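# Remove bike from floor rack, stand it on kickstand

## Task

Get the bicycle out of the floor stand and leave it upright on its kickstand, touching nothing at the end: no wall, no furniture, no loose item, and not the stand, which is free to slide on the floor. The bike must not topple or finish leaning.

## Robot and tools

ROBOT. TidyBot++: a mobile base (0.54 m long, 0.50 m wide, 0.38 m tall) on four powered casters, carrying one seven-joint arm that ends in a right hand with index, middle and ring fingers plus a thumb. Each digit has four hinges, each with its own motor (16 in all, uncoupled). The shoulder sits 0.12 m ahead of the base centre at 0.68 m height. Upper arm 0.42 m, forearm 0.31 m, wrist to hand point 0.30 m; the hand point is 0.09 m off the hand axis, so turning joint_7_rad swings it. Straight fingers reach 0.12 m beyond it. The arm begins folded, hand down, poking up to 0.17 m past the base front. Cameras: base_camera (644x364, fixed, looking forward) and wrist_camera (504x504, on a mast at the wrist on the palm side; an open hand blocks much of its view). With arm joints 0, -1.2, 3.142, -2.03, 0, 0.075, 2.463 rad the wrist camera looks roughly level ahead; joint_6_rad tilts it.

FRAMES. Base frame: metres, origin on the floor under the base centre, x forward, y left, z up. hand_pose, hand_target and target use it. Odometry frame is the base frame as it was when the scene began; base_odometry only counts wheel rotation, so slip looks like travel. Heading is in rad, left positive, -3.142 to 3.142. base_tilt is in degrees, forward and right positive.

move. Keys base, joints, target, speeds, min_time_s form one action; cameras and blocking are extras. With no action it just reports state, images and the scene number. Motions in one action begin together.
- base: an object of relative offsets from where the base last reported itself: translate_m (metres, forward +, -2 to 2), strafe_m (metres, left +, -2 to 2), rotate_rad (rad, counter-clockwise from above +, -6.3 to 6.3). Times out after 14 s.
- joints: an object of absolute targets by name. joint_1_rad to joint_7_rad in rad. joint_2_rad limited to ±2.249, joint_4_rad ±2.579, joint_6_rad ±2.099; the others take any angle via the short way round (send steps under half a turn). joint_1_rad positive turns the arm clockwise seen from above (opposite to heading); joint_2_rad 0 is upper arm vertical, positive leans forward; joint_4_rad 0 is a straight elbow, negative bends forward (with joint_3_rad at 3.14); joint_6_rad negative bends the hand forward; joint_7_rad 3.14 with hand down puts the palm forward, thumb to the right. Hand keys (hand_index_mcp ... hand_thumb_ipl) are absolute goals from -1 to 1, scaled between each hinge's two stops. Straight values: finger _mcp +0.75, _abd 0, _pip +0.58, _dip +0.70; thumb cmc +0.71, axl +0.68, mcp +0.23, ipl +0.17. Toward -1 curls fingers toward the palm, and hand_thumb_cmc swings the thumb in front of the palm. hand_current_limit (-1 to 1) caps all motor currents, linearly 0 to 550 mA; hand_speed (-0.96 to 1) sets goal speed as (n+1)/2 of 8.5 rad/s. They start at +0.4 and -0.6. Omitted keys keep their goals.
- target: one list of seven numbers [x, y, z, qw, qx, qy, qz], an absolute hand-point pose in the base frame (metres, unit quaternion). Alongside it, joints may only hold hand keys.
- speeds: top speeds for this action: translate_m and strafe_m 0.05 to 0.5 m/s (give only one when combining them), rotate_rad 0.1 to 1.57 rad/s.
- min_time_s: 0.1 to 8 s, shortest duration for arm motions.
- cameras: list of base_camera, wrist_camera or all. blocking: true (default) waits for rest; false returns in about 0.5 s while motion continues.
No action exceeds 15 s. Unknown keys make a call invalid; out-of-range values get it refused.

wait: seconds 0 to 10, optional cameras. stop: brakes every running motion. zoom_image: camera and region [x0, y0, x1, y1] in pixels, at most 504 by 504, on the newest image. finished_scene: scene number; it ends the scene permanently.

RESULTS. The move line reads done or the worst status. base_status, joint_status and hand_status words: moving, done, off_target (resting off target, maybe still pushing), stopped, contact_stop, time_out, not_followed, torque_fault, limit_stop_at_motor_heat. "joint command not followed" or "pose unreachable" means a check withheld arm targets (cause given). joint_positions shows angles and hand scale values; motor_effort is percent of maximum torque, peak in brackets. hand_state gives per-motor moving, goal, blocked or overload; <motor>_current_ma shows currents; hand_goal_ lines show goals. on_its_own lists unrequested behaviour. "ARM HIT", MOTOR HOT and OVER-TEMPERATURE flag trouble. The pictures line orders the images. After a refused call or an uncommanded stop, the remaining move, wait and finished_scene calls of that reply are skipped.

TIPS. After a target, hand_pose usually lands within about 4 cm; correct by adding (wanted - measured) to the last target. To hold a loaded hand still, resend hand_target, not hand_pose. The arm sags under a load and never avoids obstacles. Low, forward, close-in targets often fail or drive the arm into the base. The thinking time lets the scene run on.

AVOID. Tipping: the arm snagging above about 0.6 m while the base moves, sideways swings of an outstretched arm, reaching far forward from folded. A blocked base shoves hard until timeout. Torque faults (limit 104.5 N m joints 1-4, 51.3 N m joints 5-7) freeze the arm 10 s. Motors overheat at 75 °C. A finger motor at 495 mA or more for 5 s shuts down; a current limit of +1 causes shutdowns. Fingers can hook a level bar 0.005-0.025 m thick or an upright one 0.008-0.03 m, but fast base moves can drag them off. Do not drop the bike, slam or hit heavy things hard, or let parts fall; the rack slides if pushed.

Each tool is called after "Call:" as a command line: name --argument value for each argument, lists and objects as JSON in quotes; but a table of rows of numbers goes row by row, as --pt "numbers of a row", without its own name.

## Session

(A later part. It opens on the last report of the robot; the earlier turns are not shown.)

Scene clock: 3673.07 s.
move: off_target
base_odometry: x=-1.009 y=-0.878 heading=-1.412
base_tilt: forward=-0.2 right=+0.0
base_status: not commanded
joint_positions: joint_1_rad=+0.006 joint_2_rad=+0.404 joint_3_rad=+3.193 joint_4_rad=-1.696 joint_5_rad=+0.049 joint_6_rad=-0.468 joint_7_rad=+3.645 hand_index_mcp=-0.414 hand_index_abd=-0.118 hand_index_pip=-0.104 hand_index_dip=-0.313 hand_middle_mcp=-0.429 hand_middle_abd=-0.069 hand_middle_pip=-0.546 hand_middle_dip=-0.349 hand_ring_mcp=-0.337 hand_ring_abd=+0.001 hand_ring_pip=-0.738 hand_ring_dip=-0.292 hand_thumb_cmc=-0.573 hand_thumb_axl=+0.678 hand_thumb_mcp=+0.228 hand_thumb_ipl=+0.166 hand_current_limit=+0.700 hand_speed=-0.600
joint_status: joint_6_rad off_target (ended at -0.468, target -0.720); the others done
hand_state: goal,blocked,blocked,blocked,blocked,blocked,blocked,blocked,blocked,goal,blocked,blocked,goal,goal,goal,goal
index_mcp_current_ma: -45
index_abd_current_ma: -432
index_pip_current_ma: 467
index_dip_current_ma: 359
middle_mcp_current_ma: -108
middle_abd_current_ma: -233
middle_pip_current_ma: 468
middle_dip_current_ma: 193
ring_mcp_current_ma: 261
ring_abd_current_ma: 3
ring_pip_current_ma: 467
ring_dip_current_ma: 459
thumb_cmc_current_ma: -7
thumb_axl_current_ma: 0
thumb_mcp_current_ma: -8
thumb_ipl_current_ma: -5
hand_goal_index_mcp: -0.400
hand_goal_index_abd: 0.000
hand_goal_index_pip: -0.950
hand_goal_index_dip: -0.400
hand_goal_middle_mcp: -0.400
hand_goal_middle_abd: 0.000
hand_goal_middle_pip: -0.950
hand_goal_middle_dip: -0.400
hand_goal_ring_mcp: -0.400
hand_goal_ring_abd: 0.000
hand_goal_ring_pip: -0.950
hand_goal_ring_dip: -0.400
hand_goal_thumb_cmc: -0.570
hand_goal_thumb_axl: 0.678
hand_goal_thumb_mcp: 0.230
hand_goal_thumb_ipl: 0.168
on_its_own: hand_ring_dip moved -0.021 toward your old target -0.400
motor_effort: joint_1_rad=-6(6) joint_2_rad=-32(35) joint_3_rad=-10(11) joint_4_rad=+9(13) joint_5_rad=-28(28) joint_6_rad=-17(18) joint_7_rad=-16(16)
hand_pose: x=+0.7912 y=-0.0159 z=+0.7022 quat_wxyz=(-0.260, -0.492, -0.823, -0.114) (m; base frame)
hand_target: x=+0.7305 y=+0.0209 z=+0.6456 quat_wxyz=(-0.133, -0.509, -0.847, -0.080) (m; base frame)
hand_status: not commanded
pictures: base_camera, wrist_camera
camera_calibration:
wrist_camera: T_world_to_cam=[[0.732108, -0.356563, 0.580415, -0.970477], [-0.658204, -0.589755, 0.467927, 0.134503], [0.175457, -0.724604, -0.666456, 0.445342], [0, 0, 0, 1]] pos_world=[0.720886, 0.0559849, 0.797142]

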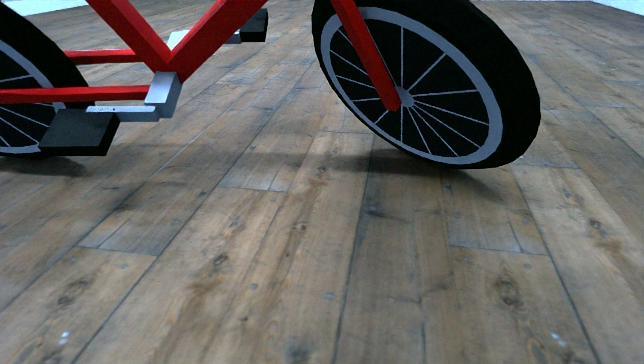

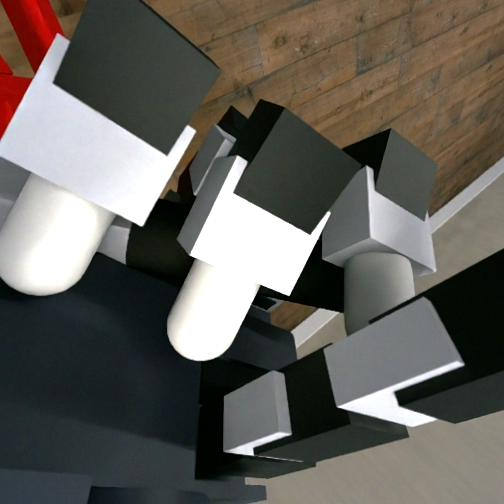

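Call:
move --joints '{"joint_2_rad":0.46,"joint_4_rad":-1.72,"joint_6_rad":-0.80,"hand_index_abd":-0.09,"hand_middle_abd":-0.05}' --min_time_s 3 --cameras '["all"]'

Scene clock: 3685.57 s.
move: off_target
base_odometry: x=-1.009 y=-0.878 heading=-1.412
base_tilt: forward=-0.3 right=-0.1
base_status: not commanded
joint_positions: joint_1_rad=+0.006 joint_2_rad=+0.410 joint_3_rad=+3.193 joint_4_rad=-1.677 joint_5_rad=+0.053 joint_6_rad=-0.500 joint_7_rad=+3.645 hand_index_mcp=-0.426 hand_index_abd=-0.167 hand_index_pip=-0.086 hand_index_dip=-0.313 hand_middle_mcp=-0.439 hand_middle_abd=-0.116 hand_middle_pip=-0.538 hand_middle_dip=-0.349 hand_ring_mcp=-0.332 hand_ring_abd=+0.001 hand_ring_pip=-0.738 hand_ring_dip=-0.303 hand_thumb_cmc=-0.576 hand_thumb_axl=+0.678 hand_thumb_mcp=+0.233 hand_thumb_ipl=+0.166 hand_current_limit=+0.700 hand_speed=-0.600
joint_status: joint_6_rad off_target (ended at -0.500, target -0.800); hand_index_abd off_target (ended at -0.167, target -0.090); hand_middle_abd off_target (ended at -0.116, target -0.050); the others done
hand_state: blocked,blocked,blocked,blocked,blocked,blocked,blocked,blocked,blocked,goal,blocked,blocked,goal,goal,goal,goal
index_mcp_current_ma: -95
index_abd_current_ma: -265
index_pip_current_ma: 468
index_dip_current_ma: 359
middle_mcp_current_ma: -148
middle_abd_current_ma: -222
middle_pip_current_ma: 468
middle_dip_current_ma: 193
ring_mcp_current_ma: 288
ring_abd_current_ma: 3
ring_pip_current_ma: 468
ring_dip_current_ma: 404
thumb_cmc_current_ma: -17
thumb_axl_current_ma: 0
thumb_mcp_current_ma: 11
thumb_ipl_current_ma: -5
hand_goal_index_mcp: -0.400
hand_goal_index_abd: -0.090
hand_goal_index_pip: -0.950
hand_goal_index_dip: -0.400
hand_goal_middle_mcp: -0.400
hand_goal_middle_abd: -0.050
hand_goal_middle_pip: -0.950
hand_goal_middle_dip: -0.400
hand_goal_ring_mcp: -0.400
hand_goal_ring_abd: 0.000
hand_goal_ring_pip: -0.950
hand_goal_ring_dip: -0.400
hand_goal_thumb_cmc: -0.570
hand_goal_thumb_axl: 0.678
hand_goal_thumb_mcp: 0.230
hand_goal_thumb_ipl: 0.168
motor_effort: joint_1_rad=-5(6) joint_2_rad=-25(33) joint_3_rad=-10(11) joint_4_rad=+3(9) joint_5_rad=-29(29) joint_6_rad=-23(23) joint_7_rad=-16(16)
hand_pose: x=+0.7914 y=-0.0167 z=+0.6996 quat_wxyz=(-0.253, -0.493, -0.826, -0.108) (m; base frame)
hand_target: x=+0.6967 y=+0.0210 z=+0.5952 quat_wxyz=(-0.069, -0.514, -0.854, -0.041) (m; base frame)
hand_status: not commanded
pictures: base_camera, wrist_camera
camera_calibration:
wrist_camera: T_world_to_cam=[[0.743869, -0.354815, 0.566361, -0.968859], [-0.648494, -0.588113, 0.483301, 0.116902], [0.161602, -0.726794, -0.667574, 0.454612], [0, 0, 0, 1]] pos_world=[0.723048, 0.0553943, 0.795712]

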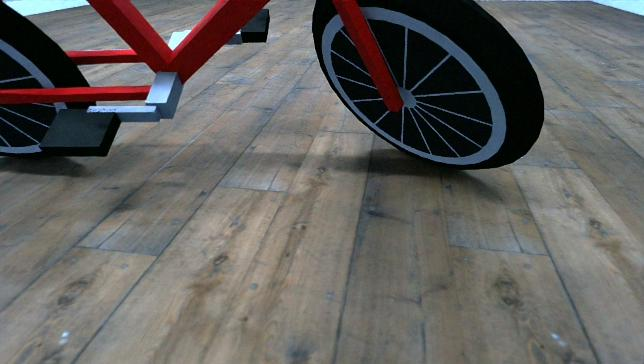

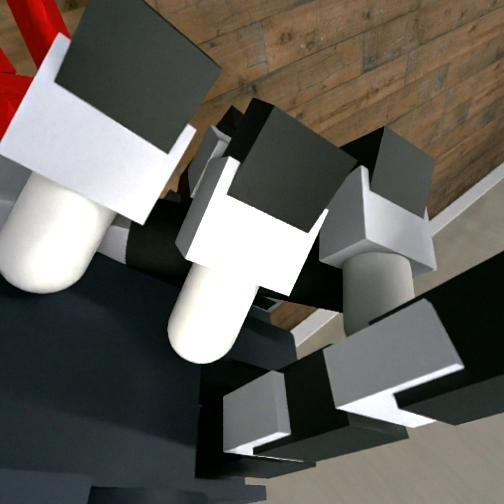

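Call:
move --base '{"translate_m":0.03,"strafe_m":-0.02}' --speeds '{"translate_m":0.05}' --joints '{"joint_2_rad":0.43,"joint_4_rad":-1.68,"joint_6_rad":-1.0,"hand_index_abd":-0.14,"hand_middle_abd":-0.09}' --min_time_s 3 --cameras '["all"]'

Scene clock: 3726.80 s.
move: off_target
base_odometry: x=-1.024 y=-0.911 heading=-1.412
base_tilt: forward=-0.3 right=+0.0
base_status: done
joint_positions: joint_1_rad=+0.007 joint_2_rad=+0.395 joint_3_rad=+3.196 joint_4_rad=-1.629 joint_5_rad=+0.073 joint_6_rad=-0.653 joint_7_rad=+3.645 hand_index_mcp=-0.440 hand_index_abd=-0.196 hand_index_pip=-0.065 hand_index_dip=-0.313 hand_middle_mcp=-0.448 hand_middle_abd=-0.154 hand_middle_pip=-0.529 hand_middle_dip=-0.348 hand_ring_mcp=-0.323 hand_ring_abd=+0.001 hand_ring_pip=-0.738 hand_ring_dip=-0.319 hand_thumb_cmc=-0.585 hand_thumb_axl=+0.678 hand_thumb_mcp=+0.244 hand_thumb_ipl=+0.166 hand_current_limit=+0.700 hand_speed=-0.600
joint_status: joint_6_rad off_target (ended at -0.653, target -1.000); hand_index_abd off_target (ended at -0.196, target -0.140); hand_middle_abd off_target (ended at -0.154, target -0.090); the others done
hand_state: blocked,blocked,blocked,blocked,blocked,blocked,blocked,blocked,blocked,goal,blocked,blocked,goal,goal,goal,goal
index_mcp_current_ma: -155
index_abd_current_ma: -183
index_pip_current_ma: 467
index_dip_current_ma: 359
middle_mcp_current_ma: -193
middle_abd_current_ma: -213
middle_pip_current_ma: 468
middle_dip_current_ma: 195
ring_mcp_current_ma: 328
ring_abd_current_ma: 3
ring_pip_current_ma: 468
ring_dip_current_ma: 330
thumb_cmc_current_ma: -47
thumb_axl_current_ma: 0
thumb_mcp_current_ma: 58
thumb_ipl_current_ma: -5
hand_goal_index_mcp: -0.400
hand_goal_index_abd: -0.140
hand_goal_index_pip: -0.950
hand_goal_index_dip: -0.400
hand_goal_middle_mcp: -0.400
hand_goal_middle_abd: -0.090
hand_goal_middle_pip: -0.950
hand_goal_middle_dip: -0.400
hand_goal_ring_mcp: -0.400
hand_goal_ring_abd: 0.000
hand_goal_ring_pip: -0.950
hand_goal_ring_dip: -0.400
hand_goal_thumb_cmc: -0.570
hand_goal_thumb_axl: 0.678
hand_goal_thumb_mcp: 0.230
hand_goal_thumb_ipl: 0.168
motor_effort: joint_1_rad=-6(7) joint_2_rad=-27(28) joint_3_rad=-11(12) joint_4_rad=+2(5) joint_5_rad=-33(34) joint_6_rad=-29(29) joint_7_rad=-15(15)
hand_pose: x=+0.7748 y=-0.0236 z=+0.7000 quat_wxyz=(-0.220, -0.497, -0.836, -0.078) (m; base frame)
hand_target: x=+0.6594 y=+0.0210 z=+0.6043 quat_wxyz=(-0.014, -0.515, -0.857, -0.008) (m; base frame)
hand_status: not commanded
pictures: base_camera, wrist_camera
camera_calibration:
wrist_camera: T_world_to_cam=[[0.789962, -0.349296, 0.503936, -0.951123], [-0.605294, -0.57543, 0.549999, 0.0220103], [0.0978678, -0.739508, -0.665995, 0.500593], [0, 0, 0, 1]] pos_world=[0.715682, 0.0506343, 0.800592]

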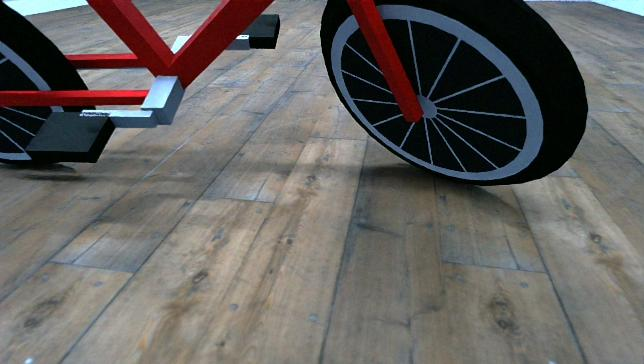

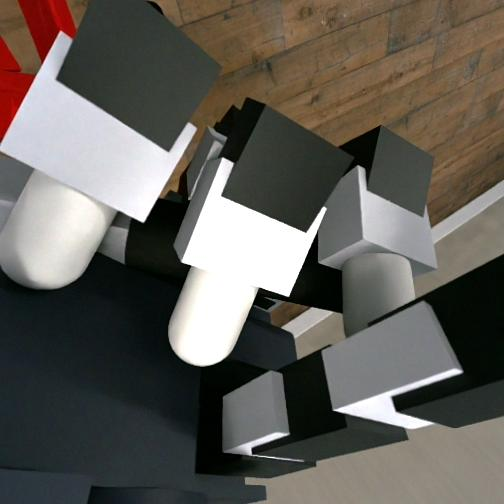

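Call:
move --base '{"translate_m":0.03}' --speeds '{"translate_m":0.05}' --joints '{"joint_2_rad":0.43,"joint_4_rad":-1.63,"joint_6_rad":-1.25,"hand_index_abd":-0.17,"hand_middle_abd":-0.13}' --min_time_s 3 --cameras '["all"]'

Scene clock: 3761.37 s.
move: off_target
base_odometry: x=-1.019 y=-0.941 heading=-1.412
base_tilt: forward=-0.3 right=+0.0
base_status: done
joint_positions: joint_1_rad=+0.012 joint_2_rad=+0.401 joint_3_rad=+3.203 joint_4_rad=-1.558 joint_5_rad=+0.094 joint_6_rad=-0.821 joint_7_rad=+3.645 hand_index_mcp=-0.466 hand_index_abd=-0.213 hand_index_pip=-0.028 hand_index_dip=-0.313 hand_middle_mcp=-0.465 hand_middle_abd=-0.194 hand_middle_pip=-0.514 hand_middle_dip=-0.345 hand_ring_mcp=-0.302 hand_ring_abd=+0.001 hand_ring_pip=-0.757 hand_ring_dip=-0.321 hand_thumb_cmc=-0.596 hand_thumb_axl=+0.679 hand_thumb_mcp=+0.268 hand_thumb_ipl=+0.167 hand_current_limit=+0.700 hand_speed=-0.600
joint_status: joint_4_rad off_target (ended at -1.558, target -1.630); joint_6_rad off_target (ended at -0.821, target -1.250); hand_index_abd off_target (ended at -0.213, target -0.170); hand_middle_abd off_target (ended at -0.194, target -0.130); the others done
hand_state: blocked,blocked,blocked,blocked,blocked,blocked,blocked,blocked,blocked,goal,blocked,blocked,blocked,goal,blocked,goal
index_mcp_current_ma: -275
index_abd_current_ma: -136
index_pip_current_ma: 467
index_dip_current_ma: 359
middle_mcp_current_ma: -272
middle_abd_current_ma: -214
middle_pip_current_ma: 468
middle_dip_current_ma: 211
ring_mcp_current_ma: 434
ring_abd_current_ma: 3
ring_pip_current_ma: 467
ring_dip_current_ma: 321
thumb_cmc_current_ma: -91
thumb_axl_current_ma: 4
thumb_mcp_current_ma: 183
thumb_ipl_current_ma: -5
hand_goal_index_mcp: -0.400
hand_goal_index_abd: -0.170
hand_goal_index_pip: -0.950
hand_goal_index_dip: -0.400
hand_goal_middle_mcp: -0.400
hand_goal_middle_abd: -0.130
hand_goal_middle_pip: -0.950
hand_goal_middle_dip: -0.400
hand_goal_ring_mcp: -0.400
hand_goal_ring_abd: 0.000
hand_goal_ring_pip: -0.950
hand_goal_ring_dip: -0.400
hand_goal_thumb_cmc: -0.570
hand_goal_thumb_axl: 0.678
hand_goal_thumb_mcp: 0.230
hand_goal_thumb_ipl: 0.168
motor_effort: joint_1_rad=-7(8) joint_2_rad=-28(29) joint_3_rad=-12(13) joint_4_rad=-1(2) joint_5_rad=-37(38) joint_6_rad=-38(39) joint_7_rad=-13(15)
hand_pose: x=+0.7598 y=-0.0365 z=+0.6974 quat_wxyz=(-0.182, -0.505, -0.843, -0.041) (m; base frame)
hand_target: x=+0.6059 y=+0.0210 z=+0.6050 quat_wxyz=(+0.072, -0.513, -0.854, +0.043) (m; base frame)
hand_status: not commanded
pictures: base_camera, wrist_camera
camera_calibration:
wrist_camera: T_world_to_cam=[[0.832275, -0.353654, 0.426904, -0.921046], [-0.55413, -0.553036, 0.622166, -0.081428], [0.0160621, -0.754374, -0.656248, 0.545632], [0, 0, 0, 1]] pos_world=[0.712678, 0.0408466, 0.80193]

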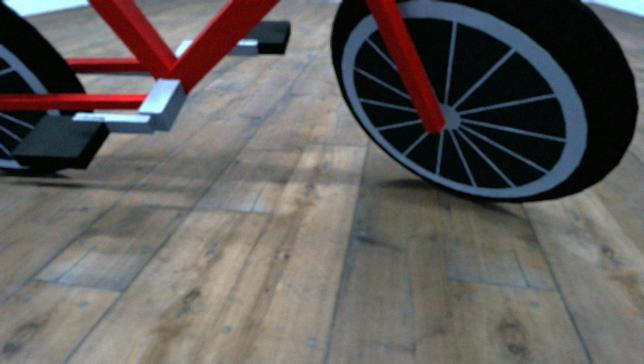

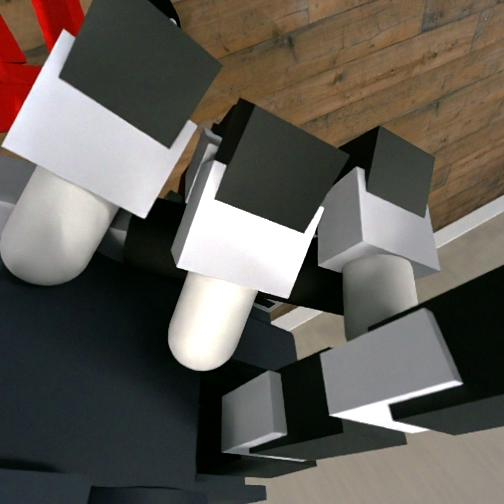

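Call:
move --joints '{"joint_2_rad":0.49,"joint_4_rad":-1.48,"joint_6_rad":-1.15,"hand_index_abd":-0.18,"hand_middle_abd":-0.16}' --min_time_s 3 --cameras '["all"]'

Scene clock: 3786.07 s.
move: off_target
base_odometry: x=-1.019 y=-0.941 heading=-1.412
base_tilt: forward=-0.3 right=+0.0
base_status: not commanded
joint_positions: joint_1_rad=+0.012 joint_2_rad=+0.453 joint_3_rad=+3.203 joint_4_rad=-1.459 joint_5_rad=+0.094 joint_6_rad=-0.878 joint_7_rad=+3.645 hand_index_mcp=-0.451 hand_index_abd=-0.217 hand_index_pip=-0.028 hand_index_dip=-0.313 hand_middle_mcp=-0.460 hand_middle_abd=-0.213 hand_middle_pip=-0.514 hand_middle_dip=-0.344 hand_ring_mcp=-0.302 hand_ring_abd=+0.001 hand_ring_pip=-0.757 hand_ring_dip=-0.321 hand_thumb_cmc=-0.595 hand_thumb_axl=+0.679 hand_thumb_mcp=+0.260 hand_thumb_ipl=+0.170 hand_current_limit=+0.700 hand_speed=-0.600
joint_status: joint_6_rad off_target (ended at -0.878, target -1.150); hand_index_abd off_target (ended at -0.217, target -0.180); hand_middle_abd off_target (ended at -0.213, target -0.160); the others done
hand_state: blocked,blocked,blocked,blocked,blocked,blocked,blocked,blocked,blocked,goal,blocked,blocked,blocked,goal,blocked,goal
index_mcp_current_ma: -206
index_abd_current_ma: -114
index_pip_current_ma: 467
index_dip_current_ma: 359
middle_mcp_current_ma: -246
middle_abd_current_ma: -172
middle_pip_current_ma: 468
middle_dip_current_ma: 213
ring_mcp_current_ma: 434
ring_abd_current_ma: 2
ring_pip_current_ma: 468
ring_dip_current_ma: 318
thumb_cmc_current_ma: -85
thumb_axl_current_ma: 4
thumb_mcp_current_ma: 142
thumb_ipl_current_ma: 6
hand_goal_index_mcp: -0.400
hand_goal_index_abd: -0.180
hand_goal_index_pip: -0.950
hand_goal_index_dip: -0.400
hand_goal_middle_mcp: -0.400
hand_goal_middle_abd: -0.160
hand_goal_middle_pip: -0.950
hand_goal_middle_dip: -0.400
hand_goal_ring_mcp: -0.400
hand_goal_ring_abd: 0.000
hand_goal_ring_pip: -0.950
hand_goal_ring_dip: -0.400
hand_goal_thumb_cmc: -0.570
hand_goal_thumb_axl: 0.678
hand_goal_thumb_mcp: 0.230
hand_goal_thumb_ipl: 0.168
motor_effort: joint_1_rad=-3(7) joint_2_rad=-29(30) joint_3_rad=-5(12) joint_4_rad=+6(7) joint_5_rad=-22(38) joint_6_rad=-21(39) joint_7_rad=-9(13)
hand_pose: x=+0.7826 y=-0.0383 z=+0.7002 quat_wxyz=(-0.179, -0.507, -0.843, -0.036) (m; base frame)
hand_target: x=+0.6989 y=+0.0210 z=+0.6313 quat_wxyz=(-0.009, -0.515, -0.857, -0.005) (m; base frame)
hand_status: not commanded
pictures: base_camera, wrist_camera
camera_calibration:
wrist_camera: T_world_to_cam=[[0.835146, -0.355021, 0.420109, -0.939486], [-0.549986, -0.548504, 0.629808, -0.0799248], [0.0068364, -0.757036, -0.653338, 0.550864], [0, 0, 0, 1]] pos_world=[0.736884, 0.0396473, 0.804925]

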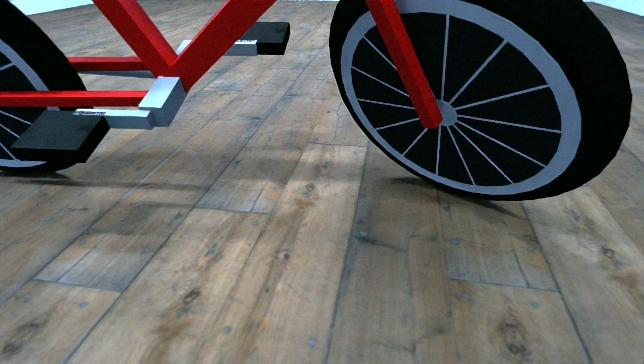

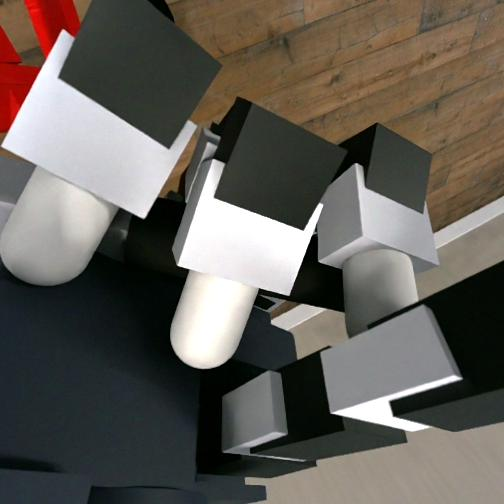

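Call:
move --joints '{"joint_2_rad":0.60,"joint_4_rad":-1.35,"joint_6_rad":-1.27,"hand_index_abd":-0.18,"hand_middle_abd":-0.18}' --min_time_s 3 --cameras '["all"]'

Scene clock: 3802.40 s.
move: off_target
base_odometry: x=-1.019 y=-0.941 heading=-1.412
base_tilt: forward=-0.3 right=+0.0
base_status: not commanded
joint_positions: joint_1_rad=+0.012 joint_2_rad=+0.531 joint_3_rad=+3.202 joint_4_rad=-1.307 joint_5_rad=+0.094 joint_6_rad=-0.991 joint_7_rad=+3.645 hand_index_mcp=-0.450 hand_index_abd=-0.217 hand_index_pip=-0.028 hand_index_dip=-0.313 hand_middle_mcp=-0.460 hand_middle_abd=-0.218 hand_middle_pip=-0.514 hand_middle_dip=-0.344 hand_ring_mcp=-0.302 hand_ring_abd=+0.001 hand_ring_pip=-0.757 hand_ring_dip=-0.321 hand_thumb_cmc=-0.594 hand_thumb_axl=+0.679 hand_thumb_mcp=+0.260 hand_thumb_ipl=+0.170 hand_current_limit=+0.700 hand_speed=-0.600
joint_status: joint_6_rad off_target (ended at -0.991, target -1.270); hand_index_abd off_target (ended at -0.217, target -0.180); hand_middle_abd off_target (ended at -0.218, target -0.180); the others done
hand_state: blocked,blocked,blocked,blocked,blocked,blocked,blocked,blocked,blocked,goal,blocked,blocked,blocked,goal,blocked,goal
index_mcp_current_ma: -202
index_abd_current_ma: -114
index_pip_current_ma: 468
index_dip_current_ma: 359
middle_mcp_current_ma: -245
middle_abd_current_ma: -116
middle_pip_current_ma: 468
middle_dip_current_ma: 213
ring_mcp_current_ma: 434
ring_abd_current_ma: 1
ring_pip_current_ma: 467
ring_dip_current_ma: 317
thumb_cmc_current_ma: -84
thumb_axl_current_ma: 4
thumb_mcp_current_ma: 137
thumb_ipl_current_ma: 6
hand_goal_index_mcp: -0.400
hand_goal_index_abd: -0.180
hand_goal_index_pip: -0.950
hand_goal_index_dip: -0.400
hand_goal_middle_mcp: -0.400
hand_goal_middle_abd: -0.180
hand_goal_middle_pip: -0.950
hand_goal_middle_dip: -0.400
hand_goal_ring_mcp: -0.400
hand_goal_ring_abd: 0.000
hand_goal_ring_pip: -0.950
hand_goal_ring_dip: -0.400
hand_goal_thumb_cmc: -0.570
hand_goal_thumb_axl: 0.678
hand_goal_thumb_mcp: 0.230
hand_goal_thumb_ipl: 0.168
motor_effort: joint_1_rad=-3(3) joint_2_rad=-26(30) joint_3_rad=-6(6) joint_4_rad=+4(7) joint_5_rad=-21(23) joint_6_rad=-22(22) joint_7_rad=-8(9)
hand_pose: x=+0.8083 y=-0.0405 z=+0.6998 quat_wxyz=(-0.164, -0.510, -0.844, -0.024) (m; base frame)
hand_target: x=+0.7105 y=+0.0210 z=+0.6055 quat_wxyz=(+0.034, -0.515, -0.856, +0.020) (m; base frame)
hand_status: not commanded
pictures: base_camera, wrist_camera
camera_calibration:
wrist_camera: T_world_to_cam=[[0.84799, -0.360128, 0.388872, -0.950213], [-0.529432, -0.541233, 0.653275, -0.0995369], [-0.0247924, -0.759852, -0.649623, 0.571568], [0, 0, 0, 1]] pos_world=[0.767243, 0.0382361, 0.80584]

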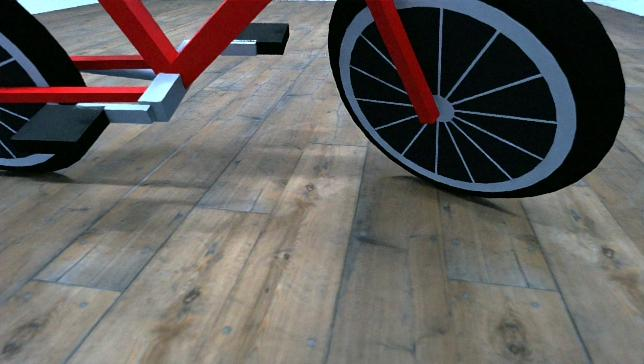

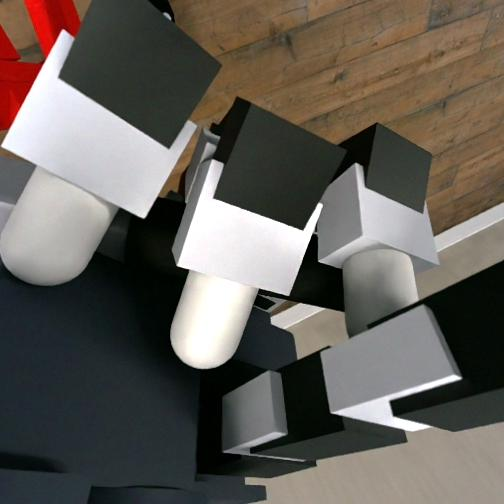

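Call:
move --base '{"translate_m":0.04,"strafe_m":-0.01}' --speeds '{"translate_m":0.05}' --joints '{"joint_2_rad":0.61,"joint_4_rad":-1.33,"joint_6_rad":-1.36}' --min_time_s 2 --cameras '["all"]'

Scene clock: 3819.20 s.
move: off_target
base_odometry: x=-1.023 y=-0.982 heading=-1.412
base_tilt: forward=-0.3 right=+0.0
base_status: done
joint_positions: joint_1_rad=+0.012 joint_2_rad=+0.536 joint_3_rad=+3.193 joint_4_rad=-1.277 joint_5_rad=+0.094 joint_6_rad=-1.062 joint_7_rad=+3.645 hand_index_mcp=-0.443 hand_index_abd=-0.217 hand_index_pip=-0.039 hand_index_dip=-0.313 hand_middle_mcp=-0.455 hand_middle_abd=-0.218 hand_middle_pip=-0.518 hand_middle_dip=-0.344 hand_ring_mcp=-0.302 hand_ring_abd=+0.001 hand_ring_pip=-0.757 hand_ring_dip=-0.322 hand_thumb_cmc=-0.591 hand_thumb_axl=+0.679 hand_thumb_mcp=+0.252 hand_thumb_ipl=+0.169 hand_current_limit=+0.700 hand_speed=-0.600
joint_status: joint_6_rad off_target (ended at -1.062, target -1.360); the others done
hand_state: blocked,blocked,blocked,blocked,blocked,blocked,blocked,blocked,blocked,goal,blocked,blocked,blocked,goal,blocked,goal
index_mcp_current_ma: -170
index_abd_current_ma: -114
index_pip_current_ma: 467
index_dip_current_ma: 359
middle_mcp_current_ma: -224
middle_abd_current_ma: -116
middle_pip_current_ma: 468
middle_dip_current_ma: 213
ring_mcp_current_ma: 434
ring_abd_current_ma: 1
ring_pip_current_ma: 467
ring_dip_current_ma: 316
thumb_cmc_current_ma: -72
thumb_axl_current_ma: 4
thumb_mcp_current_ma: 99
thumb_ipl_current_ma: 2
hand_goal_index_mcp: -0.400
hand_goal_index_abd: -0.180
hand_goal_index_pip: -0.950
hand_goal_index_dip: -0.400
hand_goal_middle_mcp: -0.400
hand_goal_middle_abd: -0.180
hand_goal_middle_pip: -0.950
hand_goal_middle_dip: -0.400
hand_goal_ring_mcp: -0.400
hand_goal_ring_abd: 0.000
hand_goal_ring_pip: -0.950
hand_goal_ring_dip: -0.400
hand_goal_thumb_cmc: -0.570
hand_goal_thumb_axl: 0.678
hand_goal_thumb_mcp: 0.230
hand_goal_thumb_ipl: 0.168
motor_effort: joint_1_rad=-3(3) joint_2_rad=-25(27) joint_3_rad=-5(7) joint_4_rad=+3(5) joint_5_rad=-22(22) joint_6_rad=-24(25) joint_7_rad=-7(9)
hand_pose: x=+0.8002 y=-0.0362 z=+0.6987 quat_wxyz=(-0.144, -0.511, -0.847, -0.015) (m; base frame)
hand_target: x=+0.6903 y=+0.0210 z=+0.6020 quat_wxyz=(+0.068, -0.514, -0.854, +0.041) (m; base frame)
hand_status: not commanded
pictures: base_camera, wrist_camera
camera_calibration:
wrist_camera: T_world_to_cam=[[0.86475, -0.361877, 0.348214, -0.926394], [-0.499293, -0.544975, 0.673579, -0.139155], [-0.0539855, -0.756338, -0.65195, 0.59907], [0, 0, 0, 1]] pos_world=[0.763961, 0.0420231, 0.806878]

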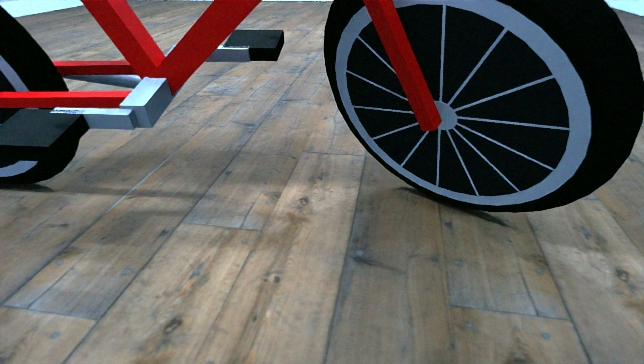

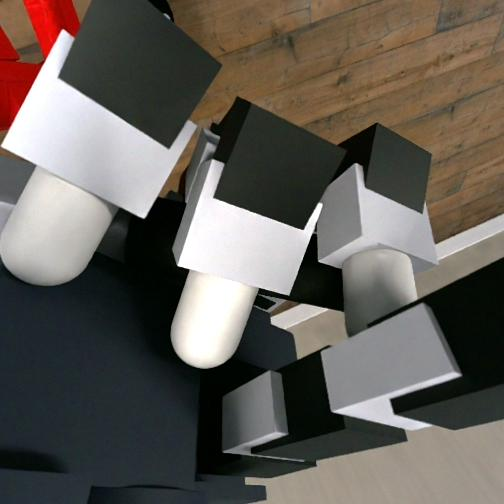

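Call:
move --base '{"translate_m":0.05,"strafe_m":-0.01}' --speeds '{"translate_m":0.05}' --joints '{"joint_2_rad":0.61,"joint_4_rad":-1.33,"joint_6_rad":-1.43}' --min_time_s 2 --cameras '["all"]'

Scene clock: 3840.23 s.
move: off_target
base_odometry: x=-1.025 y=-1.034 heading=-1.412
base_tilt: forward=-0.2 right=+0.0
base_status: done
joint_positions: joint_1_rad=+0.012 joint_2_rad=+0.537 joint_3_rad=+3.192 joint_4_rad=-1.260 joint_5_rad=+0.094 joint_6_rad=-1.135 joint_7_rad=+3.645 hand_index_mcp=-0.440 hand_index_abd=-0.217 hand_index_pip=-0.042 hand_index_dip=-0.313 hand_middle_mcp=-0.454 hand_middle_abd=-0.218 hand_middle_pip=-0.521 hand_middle_dip=-0.344 hand_ring_mcp=-0.302 hand_ring_abd=+0.001 hand_ring_pip=-0.757 hand_ring_dip=-0.322 hand_thumb_cmc=-0.591 hand_thumb_axl=+0.679 hand_thumb_mcp=+0.250 hand_thumb_ipl=+0.169 hand_current_limit=+0.700 hand_speed=-0.600
joint_status: joint_4_rad off_target (ended at -1.260, target -1.330); joint_6_rad off_target (ended at -1.135, target -1.430); the others done
hand_state: blocked,blocked,blocked,blocked,blocked,blocked,blocked,blocked,blocked,goal,blocked,blocked,blocked,goal,blocked,goal
index_mcp_current_ma: -155
index_abd_current_ma: -114
index_pip_current_ma: 468
index_dip_current_ma: 359
middle_mcp_current_ma: -220
middle_abd_current_ma: -116
middle_pip_current_ma: 467
middle_dip_current_ma: 213
ring_mcp_current_ma: 434
ring_abd_current_ma: 1
ring_pip_current_ma: 468
ring_dip_current_ma: 315
thumb_cmc_current_ma: -69
thumb_axl_current_ma: 4
thumb_mcp_current_ma: 88
thumb_ipl_current_ma: 2
hand_goal_index_mcp: -0.400
hand_goal_index_abd: -0.180
hand_goal_index_pip: -0.950
hand_goal_index_dip: -0.400
hand_goal_middle_mcp: -0.400
hand_goal_middle_abd: -0.180
hand_goal_middle_pip: -0.950
hand_goal_middle_dip: -0.400
hand_goal_ring_mcp: -0.400
hand_goal_ring_abd: 0.000
hand_goal_ring_pip: -0.950
hand_goal_ring_dip: -0.400
hand_goal_thumb_cmc: -0.570
hand_goal_thumb_axl: 0.678
hand_goal_thumb_mcp: 0.230
hand_goal_thumb_ipl: 0.168
motor_effort: joint_1_rad=-3(3) joint_2_rad=-21(26) joint_3_rad=-5(7) joint_4_rad=+0(4) joint_5_rad=-19(22) joint_6_rad=-24(25) joint_7_rad=-6(8)
hand_pose: x=+0.7861 y=-0.0364 z=+0.6951 quat_wxyz=(-0.119, -0.514, -0.849, -0.001) (m; base frame)
hand_target: x=+0.6685 y=+0.0210 z=+0.6002 quat_wxyz=(+0.098, -0.512, -0.851, +0.059) (m; base frame)
hand_status: not commanded
pictures: base_camera, wrist_camera
camera_calibration:
wrist_camera: T_world_to_cam=[[0.880137, -0.368851, 0.298844, -0.891113], [-0.464971, -0.54289, 0.699337, -0.188709], [-0.0957114, -0.754466, -0.649323, 0.626844], [0, 0, 0, 1]] pos_world=[0.756553, 0.0417965, 0.805299]

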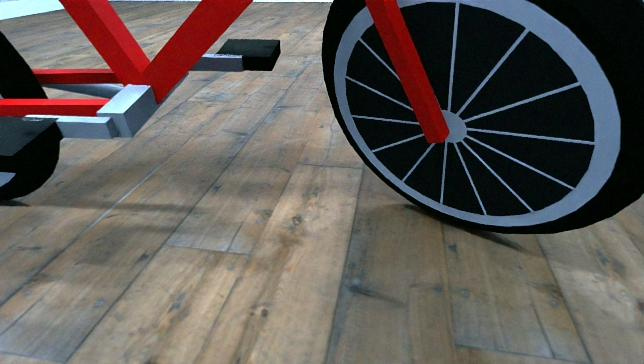

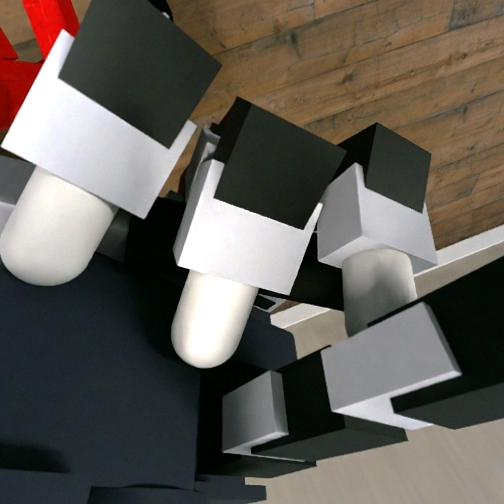

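Call:
move --joints '{"joint_2_rad":0.65,"joint_4_rad":-1.32,"joint_6_rad":-1.44}' --min_time_s 2 --cameras '["base_camera"]'

Call:
zoom_image --camera "base_camera" --region '[380, 100, 644, 280]'

Scene clock: 3859.07 s.
move: off_target
base_odometry: x=-1.025 y=-1.034 heading=-1.412
base_tilt: forward=-0.3 right=+0.0
base_status: not commanded
joint_positions: joint_1_rad=+0.012 joint_2_rad=+0.545 joint_3_rad=+3.192 joint_4_rad=-1.245 joint_5_rad=+0.094 joint_6_rad=-1.145 joint_7_rad=+3.645 hand_index_mcp=-0.440 hand_index_abd=-0.217 hand_index_pip=-0.042 hand_index_dip=-0.313 hand_middle_mcp=-0.454 hand_middle_abd=-0.218 hand_middle_pip=-0.521 hand_middle_dip=-0.344 hand_ring_mcp=-0.302 hand_ring_abd=+0.001 hand_ring_pip=-0.757 hand_ring_dip=-0.322 hand_thumb_cmc=-0.591 hand_thumb_axl=+0.679 hand_thumb_mcp=+0.250 hand_thumb_ipl=+0.169 hand_current_limit=+0.700 hand_speed=-0.600
joint_status: joint_2_rad off_target (ended at +0.545, target +0.650); joint_4_rad off_target (ended at -1.245, target -1.320); joint_6_rad off_target (ended at -1.145, target -1.440)
hand_state: blocked,blocked,blocked,blocked,blocked,blocked,blocked,blocked,blocked,goal,blocked,blocked,blocked,goal,blocked,goal
index_mcp_current_ma: -157
index_abd_current_ma: -114
index_pip_current_ma: 468
index_dip_current_ma: 359
middle_mcp_current_ma: -220
middle_abd_current_ma: -116
middle_pip_current_ma: 467
middle_dip_current_ma: 213
ring_mcp_current_ma: 434
ring_abd_current_ma: 1
ring_pip_current_ma: 467
ring_dip_current_ma: 315
thumb_cmc_current_ma: -69
thumb_axl_current_ma: 4
thumb_mcp_current_ma: 88
thumb_ipl_current_ma: 2
hand_goal_index_mcp: -0.400
hand_goal_index_abd: -0.180
hand_goal_index_pip: -0.950
hand_goal_index_dip: -0.400
hand_goal_middle_mcp: -0.400
hand_goal_middle_abd: -0.180
hand_goal_middle_pip: -0.950
hand_goal_middle_dip: -0.400
hand_goal_ring_mcp: -0.400
hand_goal_ring_abd: 0.000
hand_goal_ring_pip: -0.950
hand_goal_ring_dip: -0.400
hand_goal_thumb_cmc: -0.570
hand_goal_thumb_axl: 0.678
hand_goal_thumb_mcp: 0.230
hand_goal_thumb_ipl: 0.168
motor_effort: joint_1_rad=-3(3) joint_2_rad=-19(22) joint_3_rad=-5(7) joint_4_rad=-2(2) joint_5_rad=-20(20) joint_6_rad=-25(26) joint_7_rad=-7(7)
hand_pose: x=+0.7886 y=-0.0366 z=+0.6945 quat_wxyz=(-0.118, -0.515, -0.849, +0.000) (m; base frame)
hand_target: x=+0.6660 y=+0.0210 z=+0.5812 quat_wxyz=(+0.115, -0.511, -0.849, +0.069) (m; base frame)
hand_status: not commanded
pictures: base_camera

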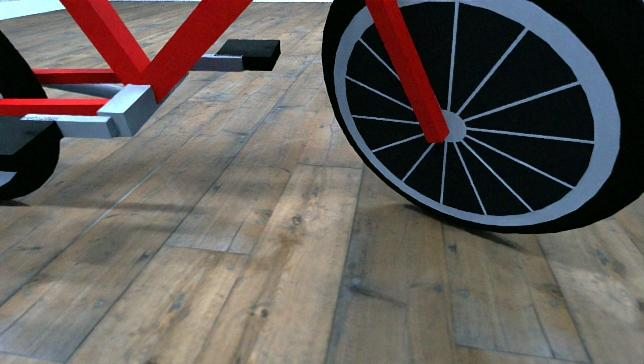

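Scaled by 1.909.

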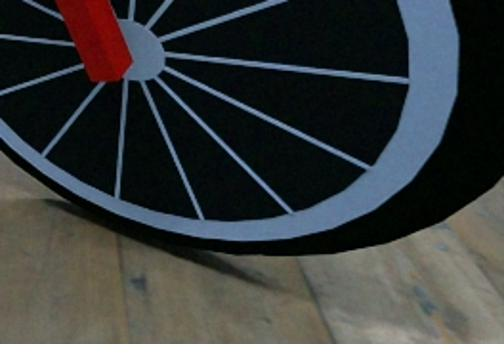

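Call:
move --joints '{"joint_2_rad":0.71,"joint_4_rad":-1.14,"joint_6_rad":-1.55}' --min_time_s 3 --cameras '["all"]'

Scene clock: 3888.53 s.
move: off_target
base_odometry: x=-1.025 y=-1.034 heading=-1.412
base_tilt: forward=-0.3 right=+0.0
base_status: not commanded
joint_positions: joint_1_rad=+0.012 joint_2_rad=+0.632 joint_3_rad=+3.192 joint_4_rad=-1.084 joint_5_rad=+0.094 joint_6_rad=-1.256 joint_7_rad=+3.645 hand_index_mcp=-0.441 hand_index_abd=-0.217 hand_index_pip=-0.042 hand_index_dip=-0.313 hand_middle_mcp=-0.454 hand_middle_abd=-0.218 hand_middle_pip=-0.521 hand_middle_dip=-0.344 hand_ring_mcp=-0.302 hand_ring_abd=+0.001 hand_ring_pip=-0.757 hand_ring_dip=-0.322 hand_thumb_cmc=-0.591 hand_thumb_axl=+0.679 hand_thumb_mcp=+0.250 hand_thumb_ipl=+0.168 hand_current_limit=+0.700 hand_speed=-0.600
joint_status: joint_6_rad off_target (ended at -1.256, target -1.550); the others done
hand_state: blocked,blocked,blocked,blocked,blocked,blocked,blocked,blocked,blocked,goal,blocked,blocked,blocked,goal,blocked,goal
index_mcp_current_ma: -158
index_abd_current_ma: -114
index_pip_current_ma: 468
index_dip_current_ma: 359
middle_mcp_current_ma: -220
middle_abd_current_ma: -116
middle_pip_current_ma: 468
middle_dip_current_ma: 213
ring_mcp_current_ma: 434
ring_abd_current_ma: 1
ring_pip_current_ma: 467
ring_dip_current_ma: 315
thumb_cmc_current_ma: -69
thumb_axl_current_ma: 4
thumb_mcp_current_ma: 88
thumb_ipl_current_ma: 1
hand_goal_index_mcp: -0.400
hand_goal_index_abd: -0.180
hand_goal_index_pip: -0.950
hand_goal_index_dip: -0.400
hand_goal_middle_mcp: -0.400
hand_goal_middle_abd: -0.180
hand_goal_middle_pip: -0.950
hand_goal_middle_dip: -0.400
hand_goal_ring_mcp: -0.400
hand_goal_ring_abd: 0.000
hand_goal_ring_pip: -0.950
hand_goal_ring_dip: -0.400
hand_goal_thumb_cmc: -0.570
hand_goal_thumb_axl: 0.678
hand_goal_thumb_mcp: 0.230
hand_goal_thumb_ipl: 0.168
motor_effort: joint_1_rad=-3(4) joint_2_rad=-27(27) joint_3_rad=-6(7) joint_4_rad=+2(2) joint_5_rad=-19(21) joint_6_rad=-25(26) joint_7_rad=-6(7)
hand_pose: x=+0.8130 y=-0.0382 z=+0.6924 quat_wxyz=(-0.104, -0.518, -0.849, +0.012) (m; base frame)
hand_target: x=+0.7013 y=+0.0210 z=+0.6009 quat_wxyz=(+0.110, -0.511, -0.850, +0.066) (m; base frame)
hand_status: not commanded
pictures: base_camera, wrist_camera
camera_calibration:
wrist_camera: T_world_to_cam=[[0.887745, -0.376233, 0.265251, -0.897749], [-0.442018, -0.535756, 0.719434, -0.207602], [-0.128565, -0.755919, -0.641917, 0.647771], [0, 0, 0, 1]] pos_world=[0.788489, 0.0406758, 0.803299]

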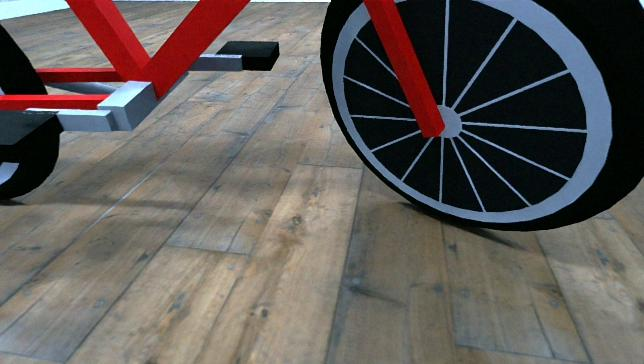

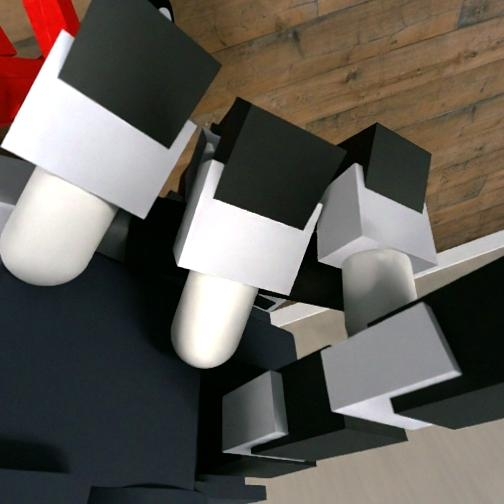

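Call:
move --base '{"translate_m":0.045,"strafe_m":-0.01}' --speeds '{"translate_m":0.05}' --joints '{"joint_2_rad":0.72,"joint_4_rad":-1.13,"joint_6_rad":-1.62}' --min_time_s 2 --cameras '["all"]'

Scene clock: 3897.17 s.
move: off_target
base_odometry: x=-1.028 y=-1.080 heading=-1.412
base_tilt: forward=-0.2 right=+0.0
base_status: done
joint_positions: joint_1_rad=+0.012 joint_2_rad=+0.639 joint_3_rad=+3.192 joint_4_rad=-1.070 joint_5_rad=+0.094 joint_6_rad=-1.318 joint_7_rad=+3.645 hand_index_mcp=-0.439 hand_index_abd=-0.217 hand_index_pip=-0.045 hand_index_dip=-0.313 hand_middle_mcp=-0.454 hand_middle_abd=-0.218 hand_middle_pip=-0.523 hand_middle_dip=-0.344 hand_ring_mcp=-0.302 hand_ring_abd=+0.001 hand_ring_pip=-0.757 hand_ring_dip=-0.322 hand_thumb_cmc=-0.589 hand_thumb_axl=+0.679 hand_thumb_mcp=+0.249 hand_thumb_ipl=+0.168 hand_current_limit=+0.700 hand_speed=-0.600
joint_status: joint_6_rad off_target (ended at -1.318, target -1.620); the others done
hand_state: blocked,blocked,blocked,blocked,blocked,blocked,blocked,blocked,blocked,goal,blocked,blocked,goal,goal,goal,goal
index_mcp_current_ma: -151
index_abd_current_ma: -114
index_pip_current_ma: 468
index_dip_current_ma: 359
middle_mcp_current_ma: -220
middle_abd_current_ma: -116
middle_pip_current_ma: 468
middle_dip_current_ma: 213
ring_mcp_current_ma: 434
ring_abd_current_ma: 1
ring_pip_current_ma: 467
ring_dip_current_ma: 314
thumb_cmc_current_ma: -64
thumb_axl_current_ma: 4
thumb_mcp_current_ma: 85
thumb_ipl_current_ma: 0
hand_goal_index_mcp: -0.400
hand_goal_index_abd: -0.180
hand_goal_index_pip: -0.950
hand_goal_index_dip: -0.400
hand_goal_middle_mcp: -0.400
hand_goal_middle_abd: -0.180
hand_goal_middle_pip: -0.950
hand_goal_middle_dip: -0.400
hand_goal_ring_mcp: -0.400
hand_goal_ring_abd: 0.000
hand_goal_ring_pip: -0.950
hand_goal_ring_dip: -0.400
hand_goal_thumb_cmc: -0.570
hand_goal_thumb_axl: 0.678
hand_goal_thumb_mcp: 0.230
hand_goal_thumb_ipl: 0.168
motor_effort: joint_1_rad=-4(5) joint_2_rad=-26(29) joint_3_rad=-7(7) joint_4_rad=+1(2) joint_5_rad=-19(20) joint_6_rad=-26(26) joint_7_rad=-4(6)
hand_pose: x=+0.8001 y=-0.0385 z=+0.6861 quat_wxyz=(-0.080, -0.521, -0.850, +0.025) (m; base frame)
hand_target: x=+0.6825 y=+0.0210 z=+0.5985 quat_wxyz=(+0.140, -0.508, -0.845, +0.084) (m; base frame)
hand_status: not commanded
pictures: base_camera, wrist_camera
camera_calibration:
wrist_camera: T_world_to_cam=[[0.898033, -0.383063, 0.216331, -0.859721], [-0.406374, -0.533953, 0.741454, -0.252408], [-0.168512, -0.753762, -0.635175, 0.669245], [0, 0, 0, 1]] pos_world=[0.782262, 0.0403497, 0.798221]

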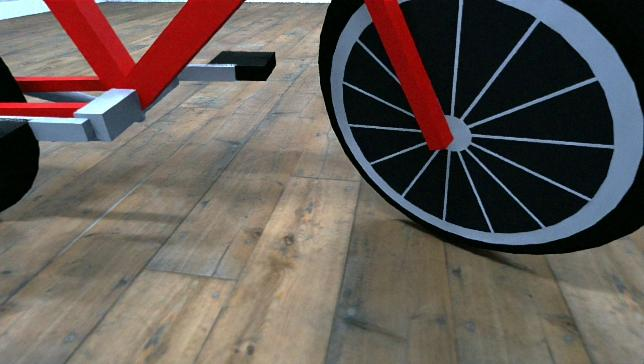

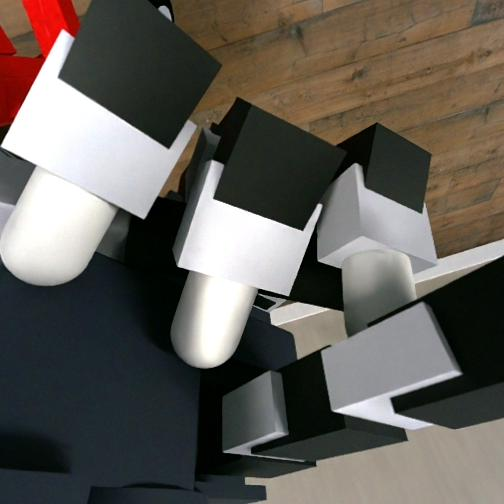

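Call:
move --base '{"translate_m":0.045,"strafe_m":-0.01}' --speeds '{"translate_m":0.05}' --joints '{"joint_2_rad":0.74,"joint_4_rad":-1.12,"joint_6_rad":-1.70}' --min_time_s 2 --cameras '["all"]'

Scene clock: 3906.17 s.
move: off_target
base_odometry: x=-1.030 y=-1.126 heading=-1.412
base_tilt: forward=-0.3 right=+0.0
base_status: done
joint_positions: joint_1_rad=+0.012 joint_2_rad=+0.654 joint_3_rad=+3.192 joint_4_rad=-1.050 joint_5_rad=+0.094 joint_6_rad=-1.381 joint_7_rad=+3.645 hand_index_mcp=-0.439 hand_index_abd=-0.217 hand_index_pip=-0.046 hand_index_dip=-0.313 hand_middle_mcp=-0.454 hand_middle_abd=-0.218 hand_middle_pip=-0.523 hand_middle_dip=-0.344 hand_ring_mcp=-0.302 hand_ring_abd=+0.001 hand_ring_pip=-0.757 hand_ring_dip=-0.322 hand_thumb_cmc=-0.589 hand_thumb_axl=+0.679 hand_thumb_mcp=+0.249 hand_thumb_ipl=+0.167 hand_current_limit=+0.700 hand_speed=-0.600
joint_status: joint_4_rad off_target (ended at -1.049, target -1.120); joint_6_rad off_target (ended at -1.381, target -1.700); the others done
hand_state: blocked,blocked,blocked,blocked,blocked,blocked,blocked,blocked,blocked,goal,blocked,blocked,goal,goal,goal,goal
index_mcp_current_ma: -151
index_abd_current_ma: -114
index_pip_current_ma: 468
index_dip_current_ma: 359
middle_mcp_current_ma: -220
middle_abd_current_ma: -116
middle_pip_current_ma: 468
middle_dip_current_ma: 213
ring_mcp_current_ma: 434
ring_abd_current_ma: 1
ring_pip_current_ma: 468
ring_dip_current_ma: 313
thumb_cmc_current_ma: -64
thumb_axl_current_ma: 4
thumb_mcp_current_ma: 81
thumb_ipl_current_ma: -2
hand_goal_index_mcp: -0.400
hand_goal_index_abd: -0.180
hand_goal_index_pip: -0.950
hand_goal_index_dip: -0.400
hand_goal_middle_mcp: -0.400
hand_goal_middle_abd: -0.180
hand_goal_middle_pip: -0.950
hand_goal_middle_dip: -0.400
hand_goal_ring_mcp: -0.400
hand_goal_ring_abd: 0.000
hand_goal_ring_pip: -0.950
hand_goal_ring_dip: -0.400
hand_goal_thumb_cmc: -0.570
hand_goal_thumb_axl: 0.678
hand_goal_thumb_mcp: 0.230
hand_goal_thumb_ipl: 0.168
motor_effort: joint_1_rad=-5(5) joint_2_rad=-26(27) joint_3_rad=-6(8) joint_4_rad=-1(2) joint_5_rad=-19(19) joint_6_rad=-28(28) joint_7_rad=-4(5)
hand_pose: x=+0.7884 y=-0.0387 z=+0.6774 quat_wxyz=(-0.055, -0.523, -0.850, +0.040) (m; base frame)
hand_target: x=+0.6599 y=+0.0210 z=+0.5926 quat_wxyz=(+0.178, -0.504, -0.838, +0.107) (m; base frame)
hand_status: not commanded
pictures: base_camera, wrist_camera
camera_calibration:
wrist_camera: T_world_to_cam=[[0.906234, -0.389793, 0.16371, -0.818534], [-0.366826, -0.532449, 0.762847, -0.296485], [-0.210186, -0.751372, -0.62551, 0.688003], [0, 0, 0, 1]] pos_world=[0.777633, 0.0400238, 0.790527]

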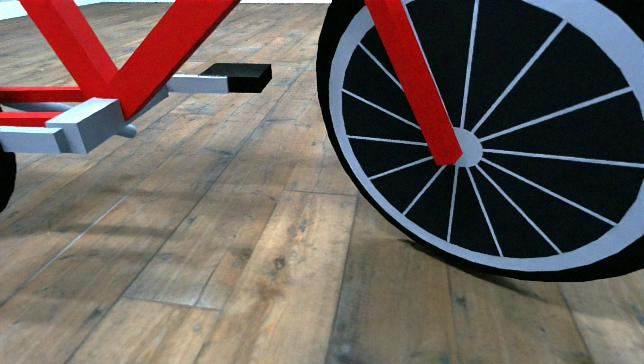

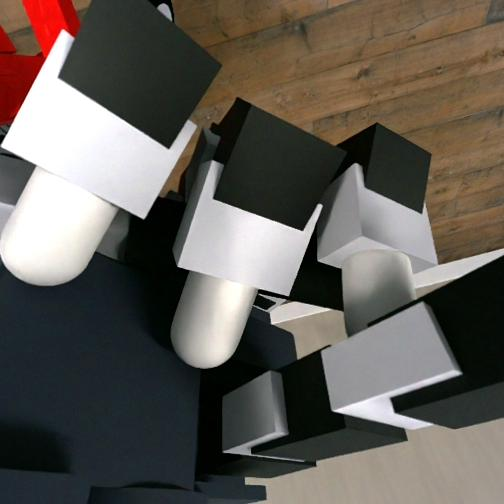

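Call:
move --joints '{"joint_2_rad":0.86,"joint_4_rad":-0.92,"joint_6_rad":-1.84}' --min_time_s 3 --cameras '["all"]'

Scene clock: 3925.90 s.
move: off_target
base_odometry: x=-1.030 y=-1.126 heading=-1.412
base_tilt: forward=-0.3 right=+0.0
base_status: not commanded
joint_positions: joint_1_rad=+0.012 joint_2_rad=+0.767 joint_3_rad=+3.192 joint_4_rad=-0.845 joint_5_rad=+0.094 joint_6_rad=-1.513 joint_7_rad=+3.645 hand_index_mcp=-0.441 hand_index_abd=-0.217 hand_index_pip=-0.046 hand_index_dip=-0.313 hand_middle_mcp=-0.456 hand_middle_abd=-0.218 hand_middle_pip=-0.523 hand_middle_dip=-0.344 hand_ring_mcp=-0.302 hand_ring_abd=+0.001 hand_ring_pip=-0.757 hand_ring_dip=-0.322 hand_thumb_cmc=-0.589 hand_thumb_axl=+0.679 hand_thumb_mcp=+0.249 hand_thumb_ipl=+0.166 hand_current_limit=+0.700 hand_speed=-0.600
joint_status: joint_4_rad off_target (ended at -0.845, target -0.920); joint_6_rad off_target (ended at -1.513, target -1.840); the others done
hand_state: blocked,blocked,blocked,blocked,blocked,blocked,blocked,blocked,blocked,goal,blocked,blocked,goal,goal,goal,goal
index_mcp_current_ma: -157
index_abd_current_ma: -114
index_pip_current_ma: 467
index_dip_current_ma: 359
middle_mcp_current_ma: -229
middle_abd_current_ma: -116
middle_pip_current_ma: 468
middle_dip_current_ma: 213
ring_mcp_current_ma: 434
ring_abd_current_ma: 1
ring_pip_current_ma: 467
ring_dip_current_ma: 313
thumb_cmc_current_ma: -64
thumb_axl_current_ma: 4
thumb_mcp_current_ma: 81
thumb_ipl_current_ma: -7
hand_goal_index_mcp: -0.400
hand_goal_index_abd: -0.180
hand_goal_index_pip: -0.950
hand_goal_index_dip: -0.400
hand_goal_middle_mcp: -0.400
hand_goal_middle_abd: -0.180
hand_goal_middle_pip: -0.950
hand_goal_middle_dip: -0.400
hand_goal_ring_mcp: -0.400
hand_goal_ring_abd: 0.000
hand_goal_ring_pip: -0.950
hand_goal_ring_dip: -0.400
hand_goal_thumb_cmc: -0.570
hand_goal_thumb_axl: 0.678
hand_goal_thumb_mcp: 0.230
hand_goal_thumb_ipl: 0.168
motor_effort: joint_1_rad=-5(6) joint_2_rad=-27(28) joint_3_rad=-8(8) joint_4_rad=-1(3) joint_5_rad=-19(21) joint_6_rad=-29(30) joint_7_rad=-3(4)
hand_pose: x=+0.8148 y=-0.0393 z=+0.6711 quat_wxyz=(-0.039, -0.526, -0.848, +0.052) (m; base frame)
hand_target: x=+0.6827 y=+0.0210 z=+0.5840 quat_wxyz=(+0.203, -0.501, -0.833, +0.122) (m; base frame)
hand_status: not commanded
pictures: base_camera, wrist_camera
camera_calibration:
wrist_camera: T_world_to_cam=[[0.908164, -0.398326, 0.128741, -0.820102], [-0.341241, -0.526295, 0.778825, -0.313665], [-0.24247, -0.751233, -0.613887, 0.707697], [0, 0, 0, 1]] pos_world=[0.809347, 0.0398976, 0.784317]

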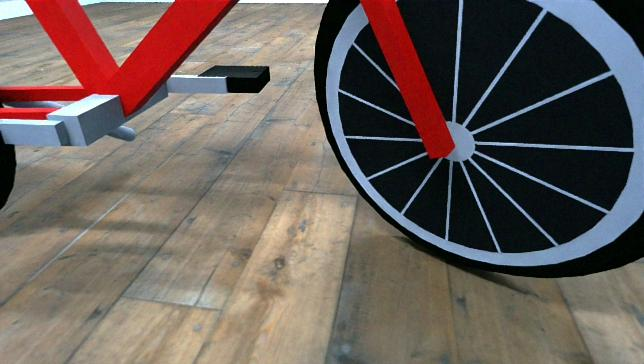

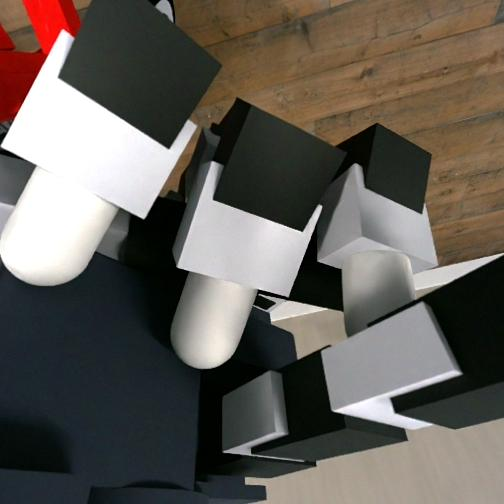

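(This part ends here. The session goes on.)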